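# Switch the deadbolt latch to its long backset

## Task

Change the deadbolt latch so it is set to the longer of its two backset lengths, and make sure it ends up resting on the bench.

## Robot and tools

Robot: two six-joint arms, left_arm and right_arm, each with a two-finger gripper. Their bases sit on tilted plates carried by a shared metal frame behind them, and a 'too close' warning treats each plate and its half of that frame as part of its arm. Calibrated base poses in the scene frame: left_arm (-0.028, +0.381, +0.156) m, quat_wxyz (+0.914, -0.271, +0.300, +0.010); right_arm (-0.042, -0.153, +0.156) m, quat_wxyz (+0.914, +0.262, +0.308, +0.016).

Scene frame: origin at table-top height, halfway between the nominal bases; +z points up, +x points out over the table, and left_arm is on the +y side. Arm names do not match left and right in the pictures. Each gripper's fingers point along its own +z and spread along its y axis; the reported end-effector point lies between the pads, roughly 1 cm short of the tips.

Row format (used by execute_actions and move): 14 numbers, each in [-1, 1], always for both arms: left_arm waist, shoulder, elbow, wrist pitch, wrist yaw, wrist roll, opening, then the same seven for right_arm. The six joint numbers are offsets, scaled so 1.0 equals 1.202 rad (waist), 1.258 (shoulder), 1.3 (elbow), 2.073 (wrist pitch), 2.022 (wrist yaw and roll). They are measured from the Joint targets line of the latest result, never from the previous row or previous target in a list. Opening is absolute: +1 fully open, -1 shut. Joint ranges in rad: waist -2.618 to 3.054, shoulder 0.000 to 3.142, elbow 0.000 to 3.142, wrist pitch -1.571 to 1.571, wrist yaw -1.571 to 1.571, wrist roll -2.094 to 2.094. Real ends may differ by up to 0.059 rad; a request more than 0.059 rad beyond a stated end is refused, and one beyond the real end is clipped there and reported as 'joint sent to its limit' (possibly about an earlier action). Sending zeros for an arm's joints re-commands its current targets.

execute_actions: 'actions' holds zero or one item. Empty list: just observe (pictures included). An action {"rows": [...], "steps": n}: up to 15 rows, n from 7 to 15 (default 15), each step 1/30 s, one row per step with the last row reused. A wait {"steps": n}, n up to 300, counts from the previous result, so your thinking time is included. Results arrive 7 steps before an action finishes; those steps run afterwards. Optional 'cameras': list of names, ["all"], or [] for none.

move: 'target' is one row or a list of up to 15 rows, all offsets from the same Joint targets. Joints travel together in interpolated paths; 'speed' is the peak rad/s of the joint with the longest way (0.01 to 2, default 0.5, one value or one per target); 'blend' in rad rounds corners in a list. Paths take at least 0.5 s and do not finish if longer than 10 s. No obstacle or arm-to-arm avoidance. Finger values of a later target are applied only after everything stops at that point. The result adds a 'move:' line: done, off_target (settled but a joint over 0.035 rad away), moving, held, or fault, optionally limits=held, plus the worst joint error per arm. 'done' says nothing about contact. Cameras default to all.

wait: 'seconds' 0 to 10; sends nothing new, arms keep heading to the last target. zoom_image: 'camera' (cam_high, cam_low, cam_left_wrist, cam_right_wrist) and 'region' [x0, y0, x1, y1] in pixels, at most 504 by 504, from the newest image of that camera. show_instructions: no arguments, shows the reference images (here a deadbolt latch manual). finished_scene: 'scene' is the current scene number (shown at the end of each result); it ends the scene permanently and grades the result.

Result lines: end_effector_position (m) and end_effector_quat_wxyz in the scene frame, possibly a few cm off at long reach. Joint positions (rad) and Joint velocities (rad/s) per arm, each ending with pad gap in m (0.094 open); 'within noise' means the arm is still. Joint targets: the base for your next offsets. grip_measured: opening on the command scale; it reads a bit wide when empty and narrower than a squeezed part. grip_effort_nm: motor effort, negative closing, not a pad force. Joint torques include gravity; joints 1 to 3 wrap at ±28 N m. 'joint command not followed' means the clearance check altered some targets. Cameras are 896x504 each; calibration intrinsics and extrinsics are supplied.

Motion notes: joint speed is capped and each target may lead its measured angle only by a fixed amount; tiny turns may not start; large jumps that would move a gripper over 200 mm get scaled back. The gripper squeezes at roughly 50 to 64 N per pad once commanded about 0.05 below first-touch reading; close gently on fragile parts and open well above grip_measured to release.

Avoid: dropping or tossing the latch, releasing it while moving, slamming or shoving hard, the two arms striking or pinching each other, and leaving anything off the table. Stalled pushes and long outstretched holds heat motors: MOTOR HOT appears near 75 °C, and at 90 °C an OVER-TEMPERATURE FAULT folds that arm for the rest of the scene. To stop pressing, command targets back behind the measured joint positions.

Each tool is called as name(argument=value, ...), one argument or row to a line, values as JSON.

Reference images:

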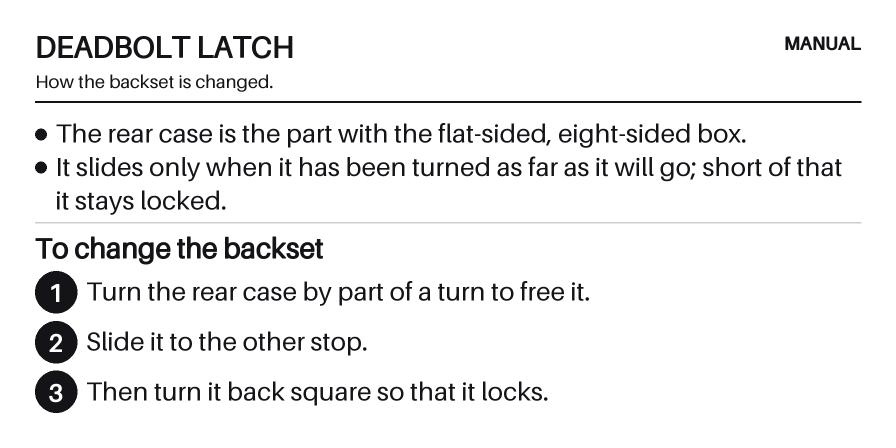

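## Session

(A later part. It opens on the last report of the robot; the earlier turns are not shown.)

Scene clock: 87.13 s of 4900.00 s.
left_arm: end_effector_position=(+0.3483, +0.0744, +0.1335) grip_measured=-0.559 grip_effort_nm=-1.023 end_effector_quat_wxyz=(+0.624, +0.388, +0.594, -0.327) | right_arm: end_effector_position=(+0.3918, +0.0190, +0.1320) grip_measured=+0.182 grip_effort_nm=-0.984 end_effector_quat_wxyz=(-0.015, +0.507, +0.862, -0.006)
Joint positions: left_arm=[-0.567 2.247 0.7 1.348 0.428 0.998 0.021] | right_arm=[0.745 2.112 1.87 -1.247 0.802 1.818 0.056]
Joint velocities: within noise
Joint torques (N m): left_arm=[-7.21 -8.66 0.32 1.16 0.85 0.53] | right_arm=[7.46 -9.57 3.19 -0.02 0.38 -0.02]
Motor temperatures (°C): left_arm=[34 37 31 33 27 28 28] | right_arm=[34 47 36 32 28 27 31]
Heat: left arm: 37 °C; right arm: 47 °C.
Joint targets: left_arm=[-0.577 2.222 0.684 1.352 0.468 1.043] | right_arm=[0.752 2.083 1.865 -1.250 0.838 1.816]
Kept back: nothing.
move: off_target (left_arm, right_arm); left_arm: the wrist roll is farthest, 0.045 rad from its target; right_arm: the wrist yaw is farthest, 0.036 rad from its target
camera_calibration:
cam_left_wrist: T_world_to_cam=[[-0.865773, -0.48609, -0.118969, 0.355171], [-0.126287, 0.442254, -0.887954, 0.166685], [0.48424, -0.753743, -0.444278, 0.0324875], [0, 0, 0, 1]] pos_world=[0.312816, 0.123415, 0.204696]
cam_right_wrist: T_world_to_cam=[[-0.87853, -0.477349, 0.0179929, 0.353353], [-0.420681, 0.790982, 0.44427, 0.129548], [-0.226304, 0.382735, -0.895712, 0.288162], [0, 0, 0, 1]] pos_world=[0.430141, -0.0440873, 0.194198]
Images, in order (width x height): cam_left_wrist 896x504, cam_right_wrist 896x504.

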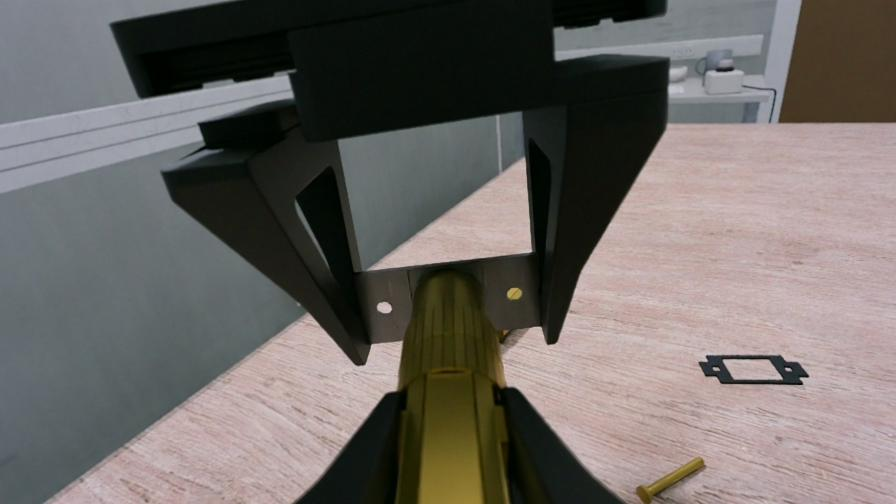

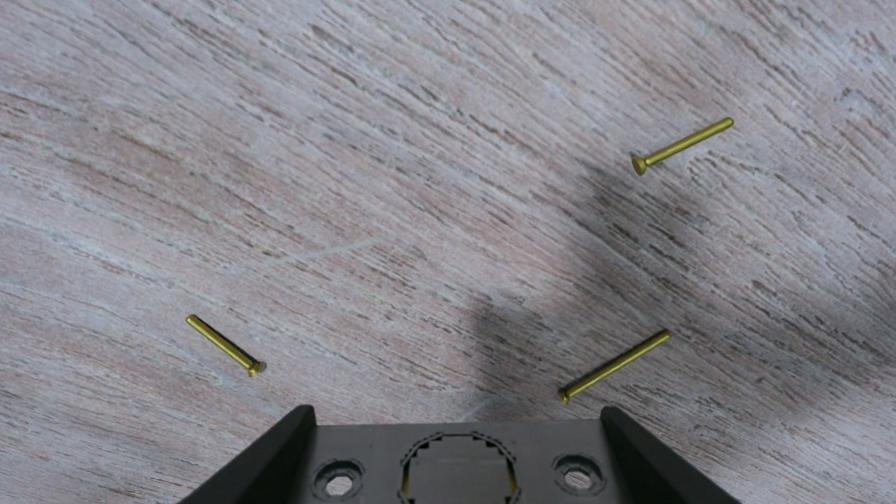

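move(
  target=[0.0132,-0.0188,-0.0362,0.0107,0.0078,-0.0133,-0.9,-0.0105,-0.0111,0,0,0,-0.005,0.0],
  speed=0.1,
  cameras=["cam_left_wrist","cam_right_wrist"],
)

zoom_image(
  camera="cam_left_wrist",
  region=[300, 200, 600, 504],
)

Scene clock: 89.03 s of 4900.00 s.
left_arm: end_effector_position=(+0.3427, +0.0818, +0.1343) grip_measured=-0.559 grip_effort_nm=-1.028 end_effector_quat_wxyz=(+0.619, +0.384, +0.600, -0.331) | right_arm: end_effector_position=(+0.3874, +0.0255, +0.1324) grip_measured=+0.182 grip_effort_nm=-0.989 end_effector_quat_wxyz=(-0.035, +0.506, +0.862, +0.002)
Joint positions: left_arm=[-0.561 2.226 0.66 1.363 0.428 0.985 0.021] | right_arm=[0.745 2.112 1.87 -1.241 0.758 1.811 0.056]
Joint velocities: within noise
Joint torques (N m): left_arm=[-6.27 -8.65 -0.47 1.26 1.03 0.41] | right_arm=[6.54 -10.74 3.22 -0.07 0.85 -0.06]
Motor temperatures (°C): left_arm=[34 37 30 33 28 28 28] | right_arm=[34 48 36 32 28 27 31]
Heat: left arm: 37 °C; right arm: 48 °C.
Joint targets: left_arm=[-0.561 2.199 0.637 1.374 0.484 1.016] | right_arm=[0.739 2.069 1.865 -1.250 0.839 1.806]
Kept back: nothing.
move: off_target (left_arm, right_arm); left_arm: the wrist yaw is farthest, 0.056 rad from its target; right_arm: the wrist yaw is farthest, 0.080 rad from its target
camera_calibration:
cam_left_wrist: T_world_to_cam=[[-0.867352, -0.486947, -0.10287, 0.352456], [-0.142072, 0.440341, -0.886519, 0.168792], [0.476986, -0.754309, -0.451112, 0.044609], [0, 0, 0, 1]] pos_world=[0.308407, 0.130951, 0.206019]
cam_right_wrist: T_world_to_cam=[[-0.877216, -0.479467, 0.0245626, 0.351247], [-0.409641, 0.774184, 0.482528, 0.113502], [-0.250372, 0.413219, -0.875536, 0.290868], [0, 0, 0, 1]] pos_world=[0.42744, -0.0396525, 0.19127]
Images, in order (width x height): cam_left_wrist 896x504, cam_right_wrist 896x504.

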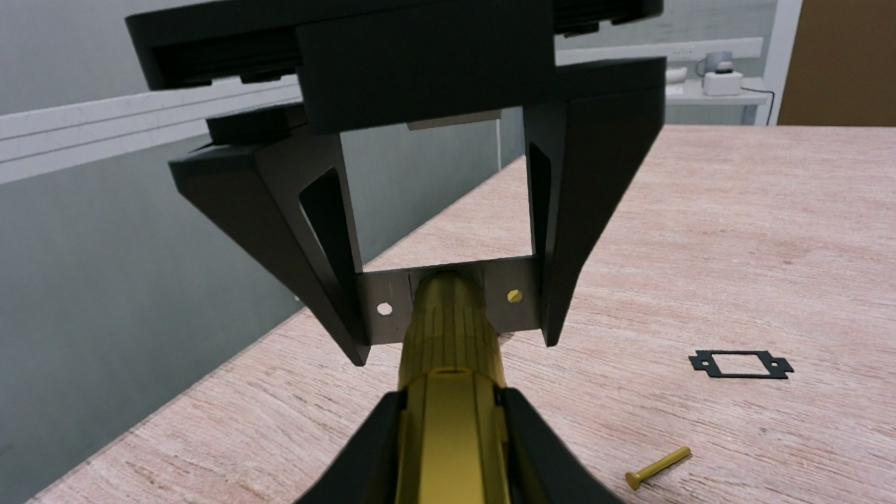

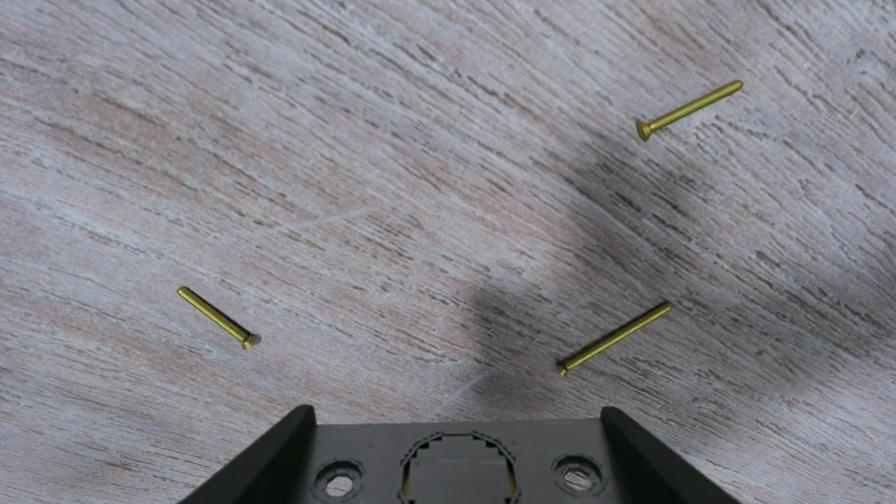

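Scaled by 1.658 from the camera's 896x504 image, which has a finer 1280x720 frame.

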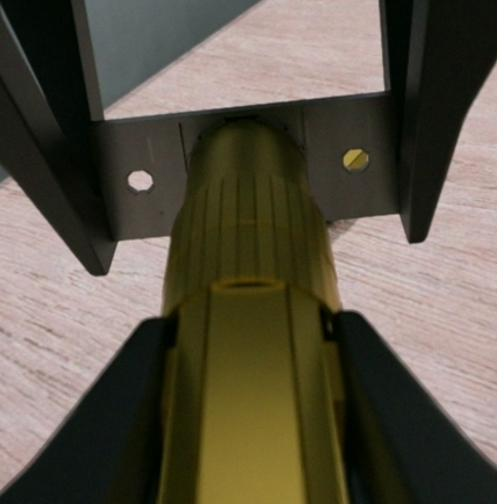

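move(
  target=[
    [-0.0266,0.0541,0.0808,-0.0241,-0.0178,-0.03,-0.9,0.0108,0.0111,0,0,0,0.005,0.0],
    [-0.0266,0.0541,0.0808,-0.0241,-0.0178,-0.84,-0.9,0.0108,0.0111,0,0,0,0.005,0.0],
  ],
  speed=[0.15,0.8],
  cameras=["cam_left_wrist","cam_right_wrist"],
)

zoom_image(
  camera="cam_left_wrist",
  region=[300, 200, 600, 504],
)

Scene clock: 93.43 s of 4900.00 s.
left_arm: end_effector_position=(+0.3558, +0.0719, +0.1307) grip_measured=-0.559 grip_effort_nm=-1.023 end_effector_quat_wxyz=(+0.174, -0.185, +0.688, -0.680) | right_arm: end_effector_position=(+0.3968, +0.0164, +0.1316) grip_measured=+0.182 grip_effort_nm=-0.989 end_effector_quat_wxyz=(-0.001, +0.508, +0.862, -0.007)
Joint positions: left_arm=[-0.563 2.25 0.731 1.319 0.423 -0.678 0.021] | right_arm=[0.744 2.112 1.87 -1.237 0.83 1.811 0.056]
Joint velocities: within noise
Joint torques (N m): left_arm=[-9.09 -5.38 2.41 1.19 0.7 -0.03] | right_arm=[7.56 -9.58 3.22 -0.11 0.09 0.05]
Motor temperatures (°C): left_arm=[34 37 30 33 28 28 28] | right_arm=[34 48 36 32 28 27 31]
Heat: left arm: 37 °C; right arm: 48 °C.
Joint targets: left_arm=[-0.593 2.267 0.742 1.324 0.448 -0.683] | right_arm=[0.752 2.083 1.865 -1.250 0.838 1.816]
Kept back: nothing.
move: done
camera_calibration:
cam_left_wrist: T_world_to_cam=[[-0.00216507, -0.0226311, 0.999742, -0.12666], [-0.998348, -0.0573476, -0.00346023, 0.396791], [0.057411, -0.998098, -0.0224696, 0.140013], [0, 0, 0, 1]] pos_world=[0.387823, 0.159635, 0.131146]
cam_right_wrist: T_world_to_cam=[[-0.879278, -0.476282, 0.00498538, 0.358445], [-0.430102, 0.798435, 0.421325, 0.140544], [-0.20465, 0.368317, -0.906896, 0.283013], [0, 0, 0, 1]] pos_world=[0.433539, -0.0457326, 0.195661]
Images, in order (width x height): cam_left_wrist 896x504, cam_right_wrist 896x504.

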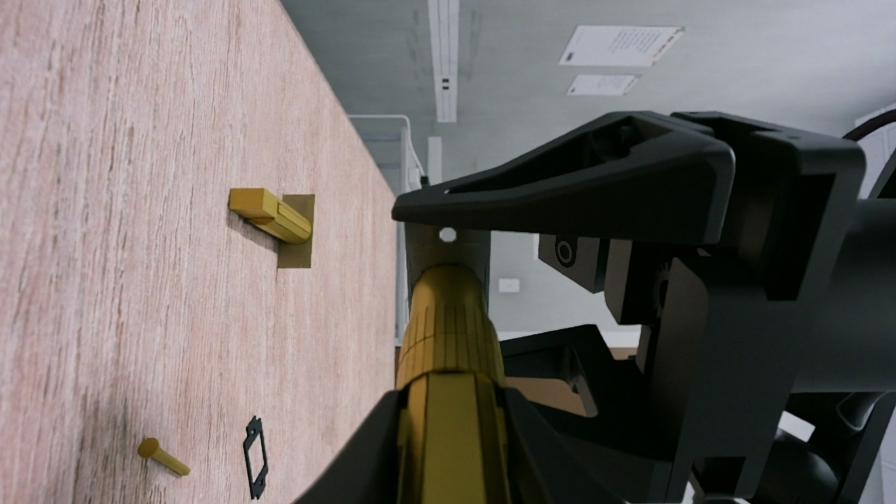

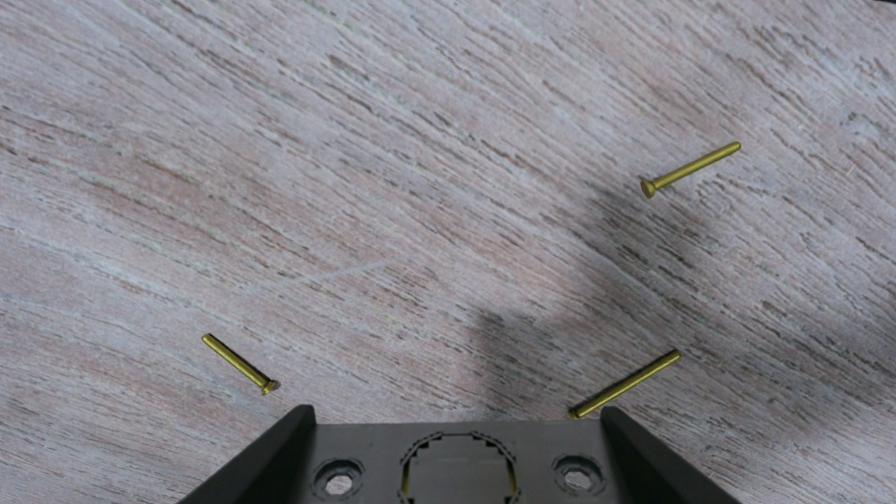

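Scaled by 1.658 from the camera's 896x504 image, which has a finer 1280x720 frame.

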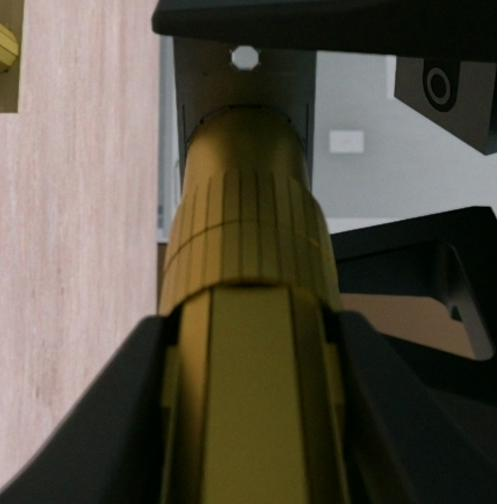

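move(
  target=[0,0,0,0,0,-0.15,-0.9,0,0,0,0,0,0,0.0],
  speed=0.5,
  cameras=["cam_left_wrist","cam_right_wrist"],
)

Scene clock: 95.10 s of 4900.00 s.
left_arm: end_effector_position=(+0.3540, +0.0706, +0.1311) grip_measured=-0.558 grip_effort_nm=-1.028 end_effector_quat_wxyz=(+0.086, -0.266, +0.661, -0.697) | right_arm: end_effector_position=(+0.3958, +0.0149, +0.1313) grip_measured=+0.182 grip_effort_nm=-0.984 end_effector_quat_wxyz=(-0.002, +0.507, +0.862, -0.010)
Joint positions: left_arm=[-0.565 2.25 0.731 1.313 0.427 -0.925 0.021] | right_arm=[0.743 2.112 1.87 -1.246 0.83 1.813 0.056]
Joint velocities: within noise
Joint torques (N m): left_arm=[-8.9 -5.34 2.45 1.23 0.64 -0.78] | right_arm=[7.64 -9.57 3.21 -0.04 0.08 0.03]
Motor temperatures (°C): left_arm=[34 37 30 33 28 28 28] | right_arm=[34 48 36 32 28 27 31]
Heat: left arm: 37 °C; right arm: 48 °C.
Joint targets: left_arm=[-0.593 2.267 0.742 1.324 0.448 -0.986] | right_arm=[0.752 2.083 1.865 -1.250 0.839 1.816]
Kept back: nothing.
move: off_target (left_arm); left_arm: the wrist roll is farthest, 0.062 rad from its target
camera_calibration:
cam_left_wrist: T_world_to_cam=[[0.212882, 0.0984014, 0.97211, -0.208141], [-0.975235, -0.03968, 0.217583, 0.356561], [0.0599838, -0.994355, 0.0875173, 0.123249], [0, 0, 0, 1]] pos_world=[0.384647, 0.157183, 0.113968]
cam_right_wrist: T_world_to_cam=[[-0.877933, -0.478654, 0.0111879, 0.355537], [-0.430411, 0.799251, 0.419457, 0.141791], [-0.209716, 0.36344, -0.907706, 0.285253], [0, 0, 0, 1]] pos_world=[0.432988, -0.0468197, 0.195473]
Images, in order (width x height): cam_left_wrist 896x504, cam_right_wrist 896x504.

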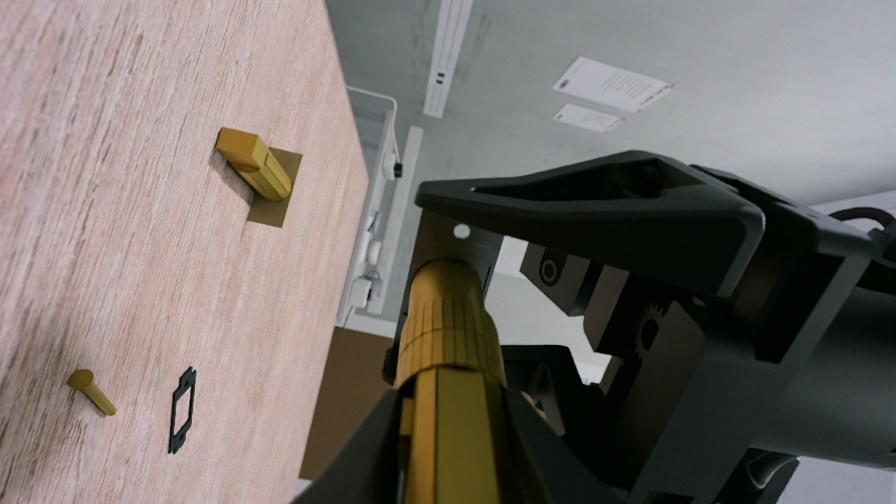

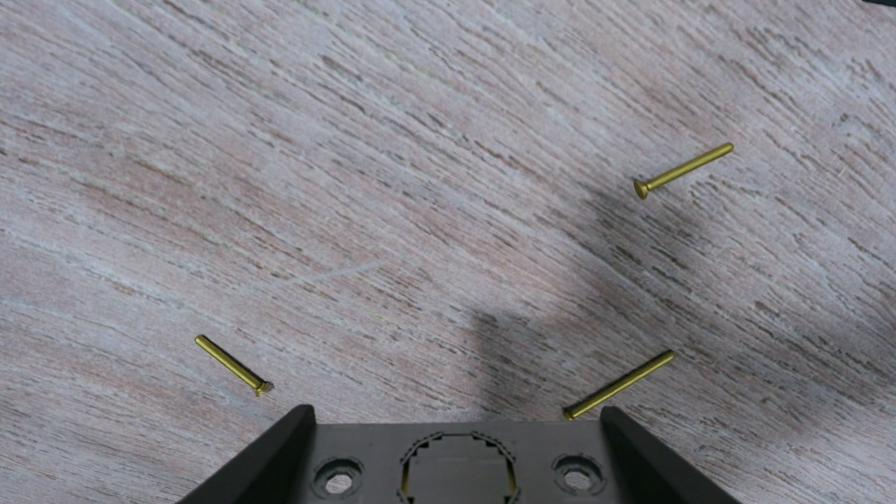

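move(
  target=[0,0,0,0,0,0.96,-0.9,0,0,0,0,0,0,0.0],
  speed=1.0,
  cameras=["cam_left_wrist","cam_right_wrist"],
)

zoom_image(
  camera="cam_left_wrist",
  region=[300, 200, 600, 504],
)

Scene clock: 98.30 s of 4900.00 s.
left_arm: end_effector_position=(+0.3537, +0.0704, +0.1309) grip_measured=-0.560 grip_effort_nm=-1.013 end_effector_quat_wxyz=(+0.605, +0.364, +0.612, -0.355) | right_arm: end_effector_position=(+0.3958, +0.0149, +0.1313) grip_measured=+0.182 grip_effort_nm=-0.989 end_effector_quat_wxyz=(-0.002, +0.507, +0.862, -0.010)
Joint positions: left_arm=[-0.565 2.25 0.731 1.311 0.428 0.914 0.021] | right_arm=[0.743 2.112 1.87 -1.245 0.83 1.813 0.056]
Joint velocities: within noise
Joint torques (N m): left_arm=[-8.92 -5.41 2.54 1.25 0.63 0.48] | right_arm=[7.64 -9.58 3.22 -0.04 0.09 0.03]
Motor temperatures (°C): left_arm=[34 36 30 33 28 28 28] | right_arm=[34 48 36 32 28 27 31]
Heat: left arm: 36 °C; right arm: 48 °C.
Joint targets: left_arm=[-0.593 2.267 0.742 1.324 0.448 0.955] | right_arm=[0.752 2.083 1.865 -1.250 0.839 1.816]
Kept back: nothing.
move: off_target (left_arm); left_arm: the wrist roll is farthest, 0.041 rad from its target
camera_calibration:
cam_left_wrist: T_world_to_cam=[[-0.873925, -0.485093, -0.0306652, 0.348838], [-0.196429, 0.410179, -0.8906, 0.194189], [0.444602, -0.772294, -0.453752, 0.0422809], [0, 0, 0, 1]] pos_world=[0.324204, 0.12222, 0.202827]
cam_right_wrist: T_world_to_cam=[[-0.878069, -0.478409, 0.0109363, 0.35569], [-0.430267, 0.7993, 0.419511, 0.14171], [-0.209439, 0.363654, -0.907684, 0.285129], [0, 0, 0, 1]] pos_world=[0.433011, -0.0467915, 0.195468]
Images, in order (width x height): cam_left_wrist 896x504, cam_right_wrist 896x504.

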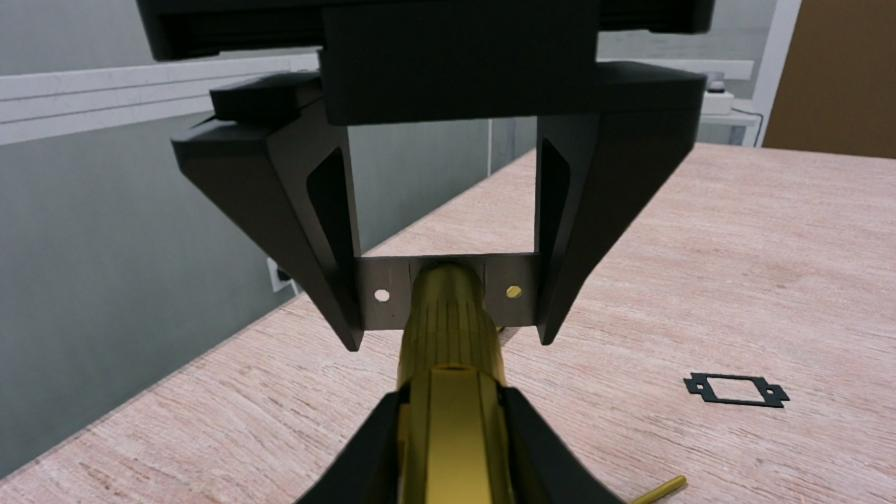

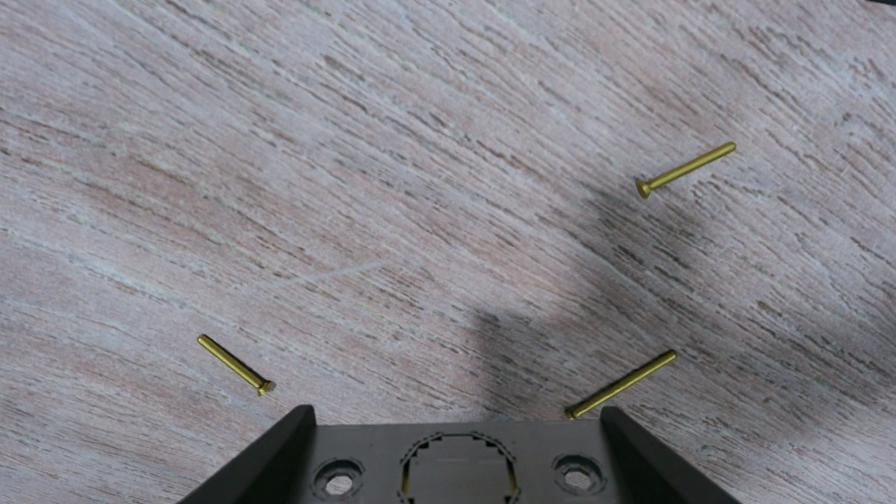

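Scaled by 1.658 from the camera's 896x504 image, which has a finer 1280x720 frame.

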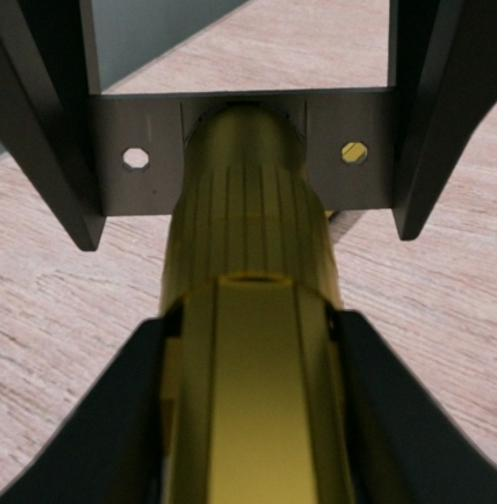

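move(
  target=[
    [0,0,0,0,0,0,-0.2,0,0,0,0,0,0,0.0],
    [0,0,0,0,0,-0.033,-0.2,0,0,0,0,0,0,0.0],
    [0,0,0,0,0,-0.033,-0.45,0,0,0,0,0,0,0.0],
    [0,0,0,0,0,-0.033,-0.9,0,0,0,0,0,0,0.0],
    [0,0,0,0,0,-0.013,-0.9,0,0,0,0,0,0,0.0],
  ],
  speed=0.3,
  cameras=["cam_left_wrist","cam_right_wrist"],
)

zoom_image(
  camera="cam_left_wrist",
  region=[300, 200, 600, 504],
)

Scene clock: 102.77 s of 4900.00 s.
left_arm: end_effector_position=(+0.3538, +0.0705, +0.1314) grip_measured=-0.555 grip_effort_nm=-1.013 end_effector_quat_wxyz=(+0.607, +0.365, +0.610, -0.354) | right_arm: end_effector_position=(+0.3958, +0.0149, +0.1313) grip_measured=+0.182 grip_effort_nm=-0.989 end_effector_quat_wxyz=(-0.002, +0.507, +0.862, -0.010)
Joint positions: left_arm=[-0.565 2.25 0.731 1.313 0.429 0.919 0.021] | right_arm=[0.743 2.112 1.87 -1.246 0.83 1.813 0.056]
Joint velocities: within noise
Joint torques (N m): left_arm=[-8.88 -5.37 2.55 1.26 0.62 0.13] | right_arm=[7.66 -9.59 3.21 -0.03 0.08 0.02]
Motor temperatures (°C): left_arm=[34 36 30 34 28 28 28] | right_arm=[34 48 36 32 28 27 31]
Heat: left arm: 36 °C; right arm: 48 °C.
Joint targets: left_arm=[-0.593 2.267 0.742 1.324 0.448 0.929] | right_arm=[0.752 2.083 1.865 -1.250 0.839 1.816]
Kept back: nothing.
move: done
camera_calibration:
cam_left_wrist: T_world_to_cam=[[-0.873659, -0.485174, -0.0364087, 0.349661], [-0.190879, 0.410627, -0.8916, 0.192806], [0.447531, -0.772005, -0.451358, 0.041146], [0, 0, 0, 1]] pos_world=[0.323873, 0.12224, 0.203208]
cam_right_wrist: T_world_to_cam=[[-0.877933, -0.478654, 0.0111879, 0.355537], [-0.430411, 0.799251, 0.419457, 0.141791], [-0.209716, 0.36344, -0.907706, 0.285253], [0, 0, 0, 1]] pos_world=[0.432988, -0.0468197, 0.195473]
Images, in order (width x height): cam_left_wrist 896x504, cam_right_wrist 896x504.

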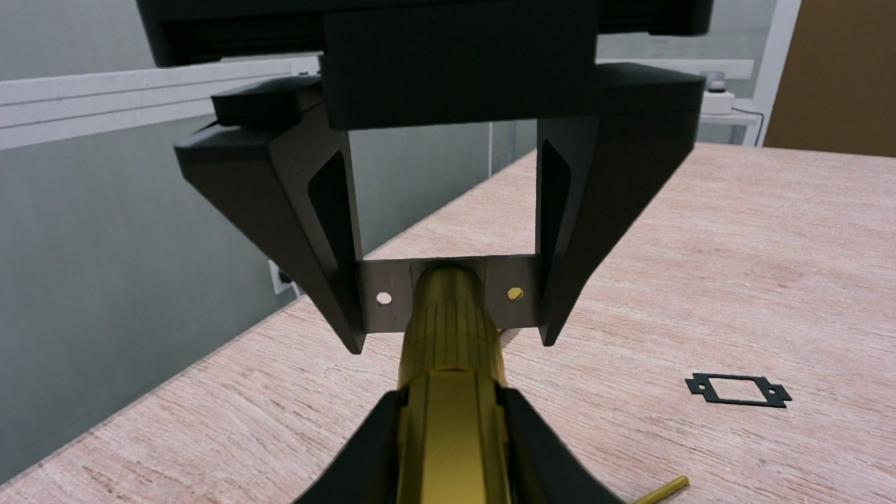

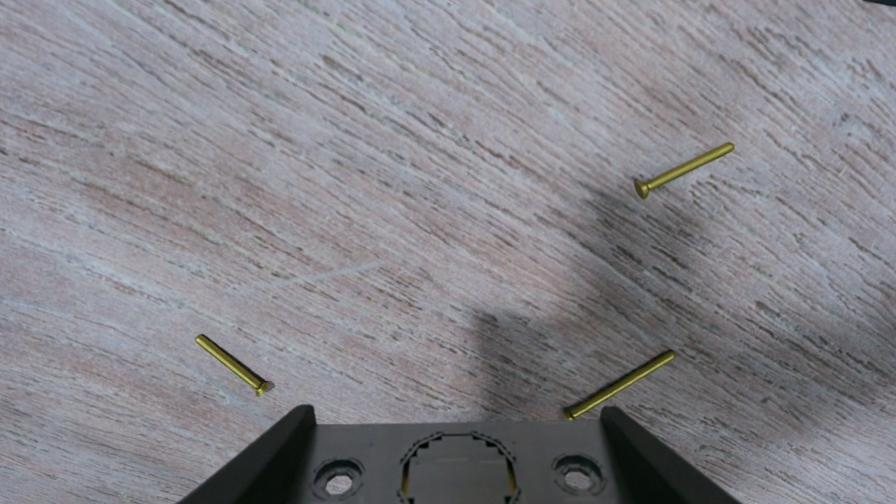

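Scaled by 1.658 from the camera's 896x504 image, which has a finer 1280x720 frame.

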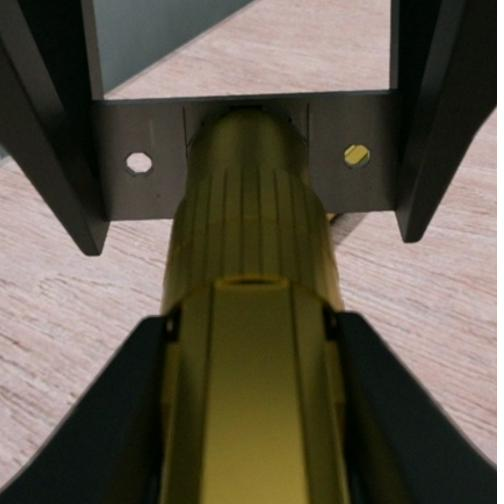

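move(
  target=[0,0,0,0,0,0.007,-0.9,0,0,0,0,0.12,0,0.0],
  speed=0.2,
  cameras=["cam_left_wrist","cam_right_wrist"],
)

zoom_image(
  camera="cam_left_wrist",
  region=[300, 200, 600, 504],
)

Scene clock: 105.63 s of 4900.00 s.
left_arm: end_effector_position=(+0.3604, +0.0696, +0.1327) grip_measured=-0.556 grip_effort_nm=-1.028 end_effector_quat_wxyz=(+0.614, +0.369, +0.608, -0.342) | right_arm: end_effector_position=(+0.4093, +0.0039, +0.1349) grip_measured=+0.182 grip_effort_nm=-0.984 end_effector_quat_wxyz=(+0.053, +0.505, +0.861, -0.021)
Joint positions: left_arm=[-0.567 2.25 0.75 1.307 0.42 0.938 0.021] | right_arm=[0.751 2.112 1.87 -1.239 0.941 1.813 0.056]
Joint velocities: within noise
Joint torques (N m): left_arm=[-8.77 -5.49 1.05 1.31 0.71 0.02] | right_arm=[7.04 -9.54 3.25 -0.08 1.64 0.02]
Motor temperatures (°C): left_arm=[34 36 30 34 28 28 28] | right_arm=[34 48 36 32 28 27 31]
Heat: left arm: 36 °C; right arm: 48 °C.
Joint targets: left_arm=[-0.593 2.267 0.742 1.324 0.448 0.943] | right_arm=[0.752 2.083 1.865 -1.250 1.081 1.816]
Kept back: nothing.
move: off_target (right_arm); right_arm: the wrist yaw is farthest, 0.141 rad from its target
camera_calibration:
cam_left_wrist: T_world_to_cam=[[-0.866302, -0.495776, -0.0610475, 0.356435], [-0.176552, 0.418218, -0.891024, 0.189801], [0.467279, -0.761118, -0.449833, 0.0299815], [0, 0, 0, 1]] pos_world=[0.328281, 0.120153, 0.204363]
cam_right_wrist: T_world_to_cam=[[-0.876054, -0.48149, -0.0263902, 0.36643], [-0.46334, 0.825344, 0.322682, 0.18129], [-0.133587, 0.294915, -0.946139, 0.2697], [0, 0, 0, 1]] pos_world=[0.44104, -0.0527332, 0.206345]
Images, in order (width x height): cam_left_wrist 896x504, cam_right_wrist 896x504.

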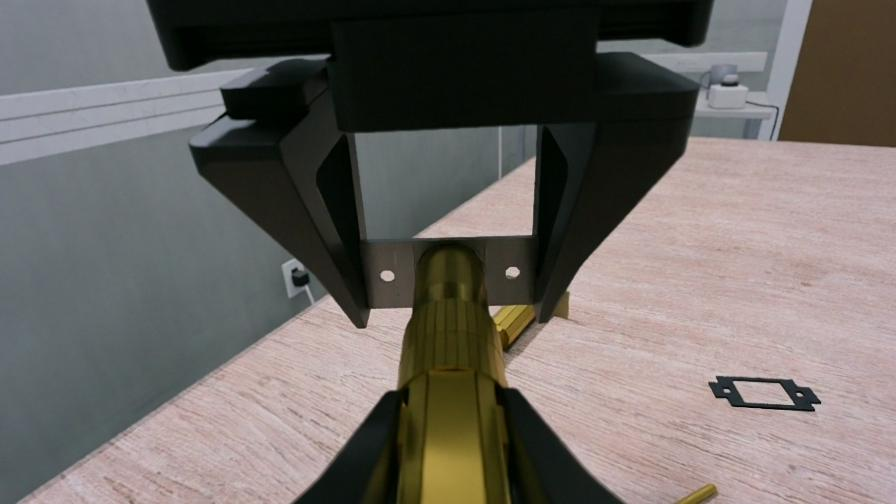

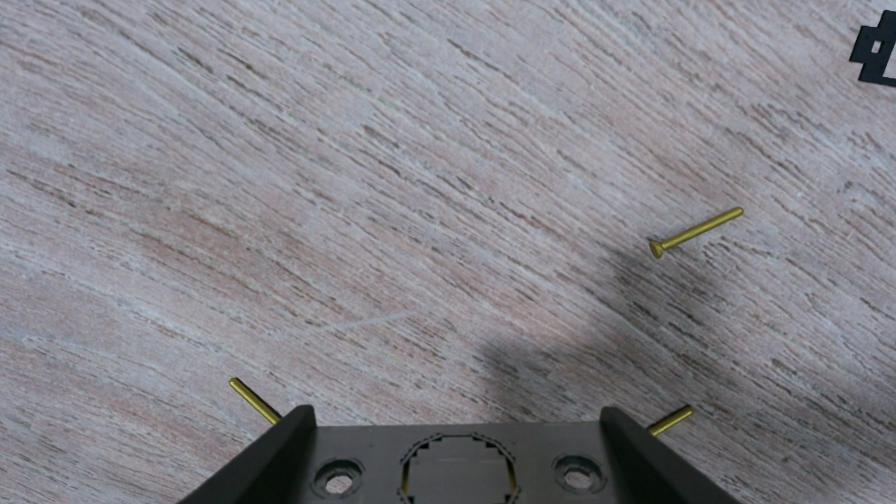

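Scaled by 1.658 from the camera's 896x504 image, which has a finer 1280x720 frame.

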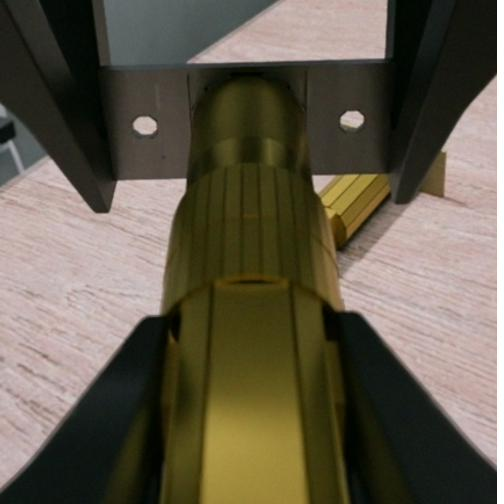

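move(
  target=[0,0,0,0,0,-0.8126,-0.9,0,0,0,0,-0.02,0,0.0],
  speed=0.8,
  cameras=["cam_left_wrist","cam_right_wrist","cam_low"],
)

zoom_image(
  camera="cam_left_wrist",
  region=[300, 200, 600, 504],
)

zoom_image(
  camera="cam_low",
  region=[380, 150, 560, 290],
)

Scene clock: 109.23 s of 4900.00 s.
left_arm: end_effector_position=(+0.3610, +0.0698, +0.1325) grip_measured=-0.556 grip_effort_nm=-1.028 end_effector_quat_wxyz=(+0.174, -0.190, +0.686, -0.681) | right_arm: end_effector_position=(+0.4092, +0.0041, +0.1349) grip_measured=+0.182 grip_effort_nm=-0.989 end_effector_quat_wxyz=(+0.052, +0.505, +0.861, -0.021)
Joint positions: left_arm=[-0.567 2.25 0.75 1.308 0.417 -0.69 0.021] | right_arm=[0.751 2.112 1.87 -1.239 0.94 1.813 0.056]
Joint velocities: within noise
Joint torques (N m): left_arm=[-8.79 -5.44 1.1 1.29 0.74 -0.12] | right_arm=[7.04 -9.55 3.22 -0.08 1.18 0.02]
Motor temperatures (°C): left_arm=[34 36 30 34 28 28 28] | right_arm=[34 48 36 32 28 27 31]
Heat: left arm: 36 °C; right arm: 48 °C.
Joint targets: left_arm=[-0.593 2.267 0.742 1.324 0.448 -0.700] | right_arm=[0.752 2.083 1.865 -1.250 1.041 1.816]
Kept back: nothing.
move: off_target (right_arm); right_arm: the wrist yaw is farthest, 0.101 rad from its target
camera_calibration:
cam_left_wrist: T_world_to_cam=[[0.00430102, -0.0159867, 0.999863, -0.131291], [-0.997983, -0.0633892, 0.00327941, 0.401262], [0.0633281, -0.997861, -0.0162271, 0.134696], [0, 0, 0, 1]] pos_world=[0.392488, 0.157745, 0.132143]
cam_right_wrist: T_world_to_cam=[[-0.87621, -0.481207, -0.0263585, 0.366502], [-0.462907, 0.825153, 0.32379, 0.180771], [-0.13406, 0.295909, -0.945762, 0.269747], [0, 0, 0, 1]] pos_world=[0.440976, -0.0526209, 0.206245]
Images, in order (width x height): cam_low 896x504, cam_left_wrist 896x504, cam_right_wrist 896x504.

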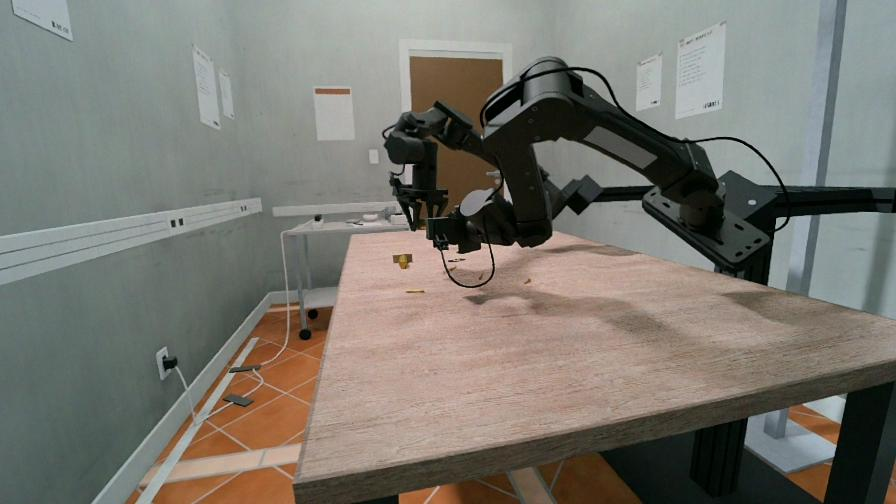

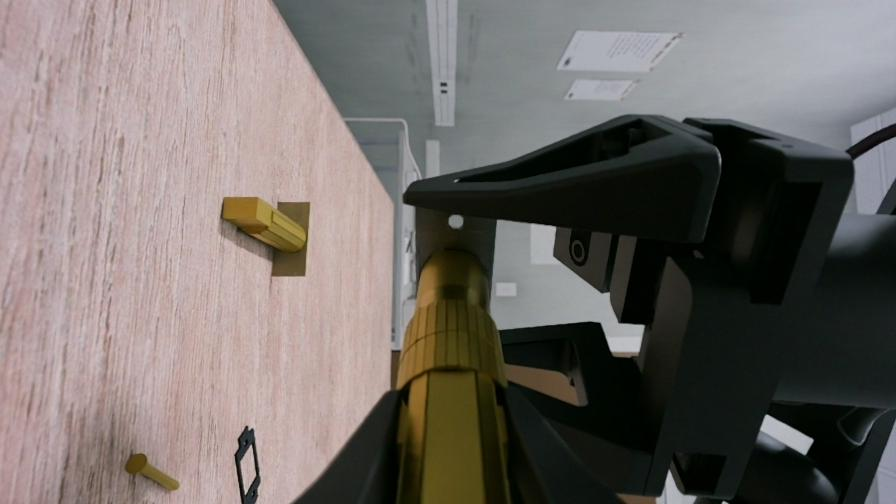

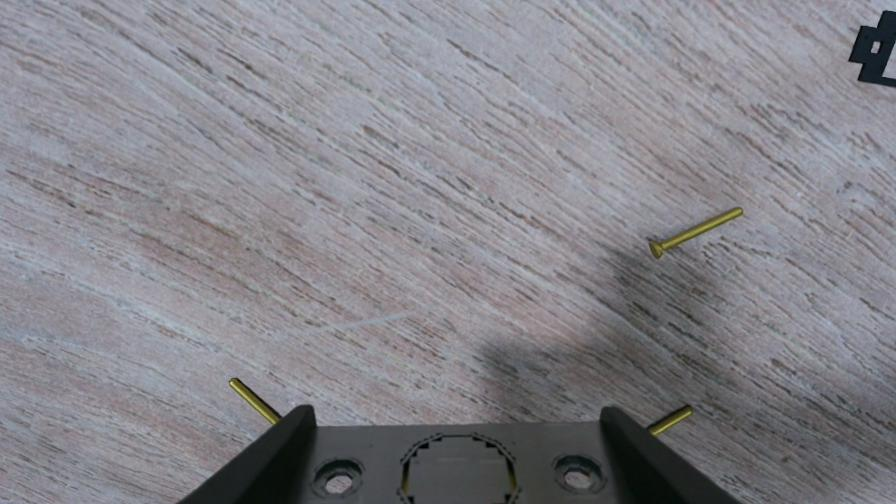

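Scaled by 1.658 from the camera's 896x504 image, which has a finer 1280x720 frame.

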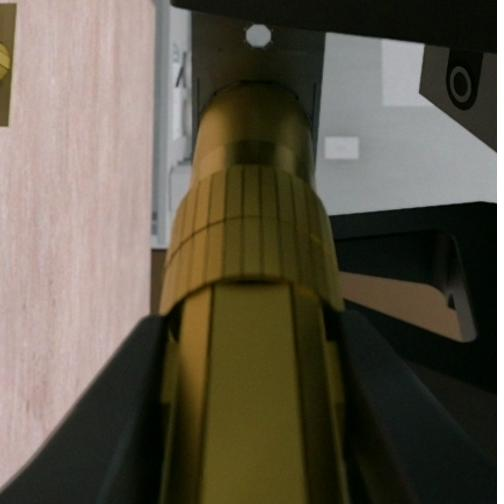

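Scaled by 2.800 from the camera's 896x504 image, which has a finer 1280x720 frame.

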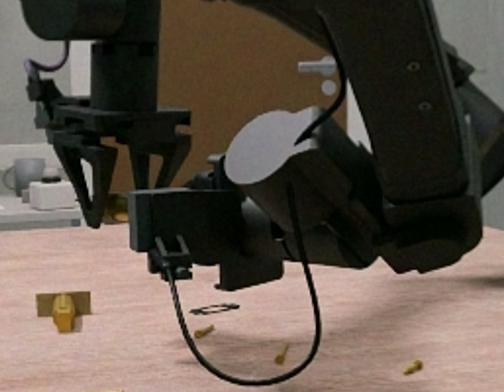

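move(
  target=[0,0,0,0,0,-0.022,-0.9,0,0,0,0,-0.03,0,0.0],
  speed=0.3,
  cameras=["cam_left_wrist"],
)

Scene clock: 110.27 s of 4900.00 s.
left_arm: end_effector_position=(+0.3610, +0.0698, +0.1324) grip_measured=-0.556 grip_effort_nm=-1.018 end_effector_quat_wxyz=(+0.162, -0.202, +0.682, -0.684) | right_arm: end_effector_position=(+0.4084, +0.0049, +0.1348) grip_measured=+0.182 grip_effort_nm=-0.989 end_effector_quat_wxyz=(+0.049, +0.505, +0.861, -0.020)
Joint positions: left_arm=[-0.567 2.25 0.75 1.308 0.417 -0.726 0.021] | right_arm=[0.751 2.112 1.87 -1.239 0.933 1.813 0.056]
Joint velocities: within noise
Joint torques (N m): left_arm=[-8.72 -5.42 1.14 1.3 0.74 -0.22] | right_arm=[7.04 -9.54 3.22 -0.09 0.57 0.02]
Motor temperatures (°C): left_arm=[34 36 30 34 28 28 28] | right_arm=[34 48 36 32 28 27 31]
Heat: left arm: 36 °C; right arm: 48 °C.
Joint targets: left_arm=[-0.593 2.267 0.742 1.324 0.448 -0.744] | right_arm=[0.752 2.083 1.865 -1.250 0.980 1.816]
Kept back: nothing.
move: off_target (right_arm); right_arm: the wrist yaw is farthest, 0.047 rad from its target
camera_calibration:
cam_left_wrist: T_world_to_cam=[[0.0352309, 0.001384, 0.999378, -0.143551], [-0.997343, -0.0637498, 0.0352474, 0.396861], [0.0637589, -0.997965, -0.000865632, 0.132532], [0, 0, 0, 1]] pos_world=[0.392414, 0.157761, 0.129588]
Images, in order (width x height): cam_left_wrist 896x504.

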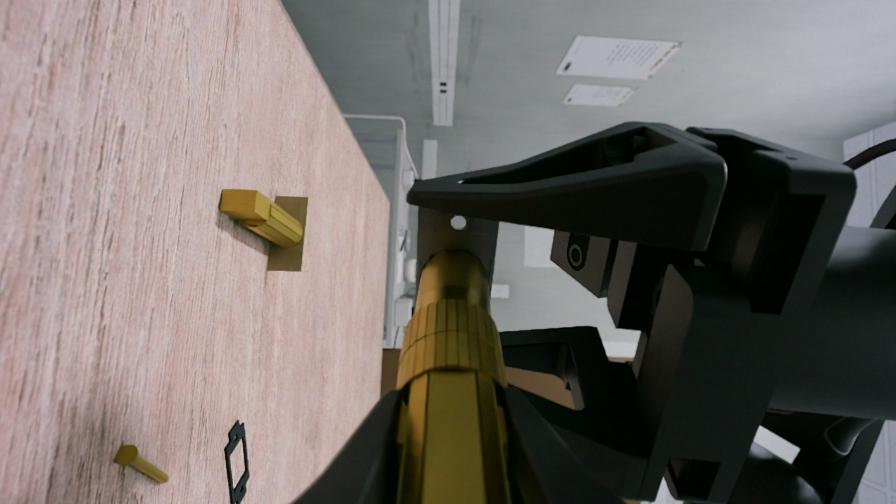

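move(
  target=[0,0,0,0,0,-0.025,-0.9,0,0,0,0,-0.065,0,0.0],
  speed=0.3,
  cameras=["cam_left_wrist"],
)

Scene clock: 111.33 s of 4900.00 s.
left_arm: end_effector_position=(+0.3574, +0.0700, +0.1309) grip_measured=-0.556 grip_effort_nm=-1.013 end_effector_quat_wxyz=(+0.146, -0.214, +0.681, -0.685) | right_arm: end_effector_position=(+0.4029, +0.0063, +0.1323) grip_measured=+0.182 grip_effort_nm=-0.989 end_effector_quat_wxyz=(+0.023, +0.508, +0.861, -0.017)
Joint positions: left_arm=[-0.567 2.25 0.741 1.308 0.416 -0.761 0.021] | right_arm=[0.74 2.107 1.87 -1.247 0.88 1.813 0.056]
Joint velocities: within noise
Joint torques (N m): left_arm=[-8.77 -5.37 1.74 1.31 0.77 -0.42] | right_arm=[7.79 -9.11 3.21 -0.01 -0.34 0.03]
Motor temperatures (°C): left_arm=[34 36 30 34 28 28 28] | right_arm=[34 48 36 32 28 27 31]
Heat: left arm: 36 °C; right arm: 48 °C.
Joint targets: left_arm=[-0.593 2.267 0.742 1.324 0.448 -0.795] | right_arm=[0.752 2.083 1.865 -1.250 0.849 1.816]
Kept back: nothing.
move: done
camera_calibration:
cam_left_wrist: T_world_to_cam=[[0.0719477, 0.0146976, 0.9973, -0.155649], [-0.995695, -0.0575252, 0.0726797, 0.387389], [0.0584381, -0.998236, 0.0104955, 0.133383], [0, 0, 0, 1]] pos_world=[0.389125, 0.15772, 0.125674]
Images, in order (width x height): cam_left_wrist 896x504.

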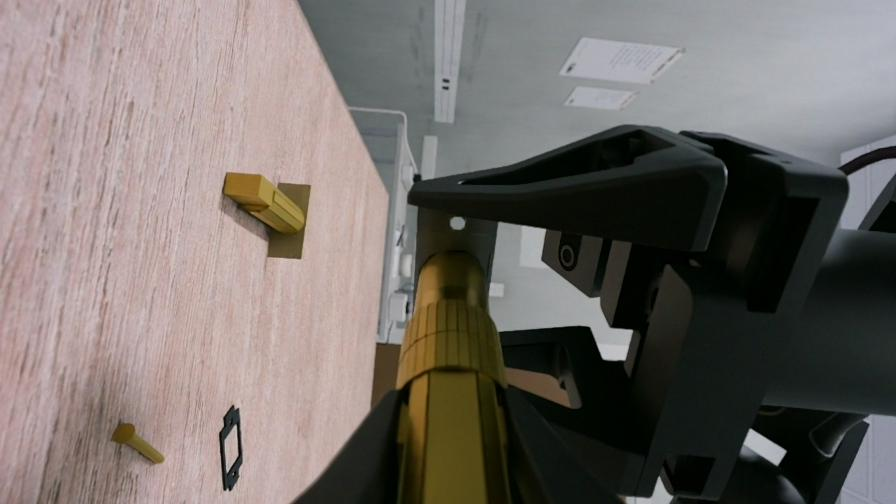

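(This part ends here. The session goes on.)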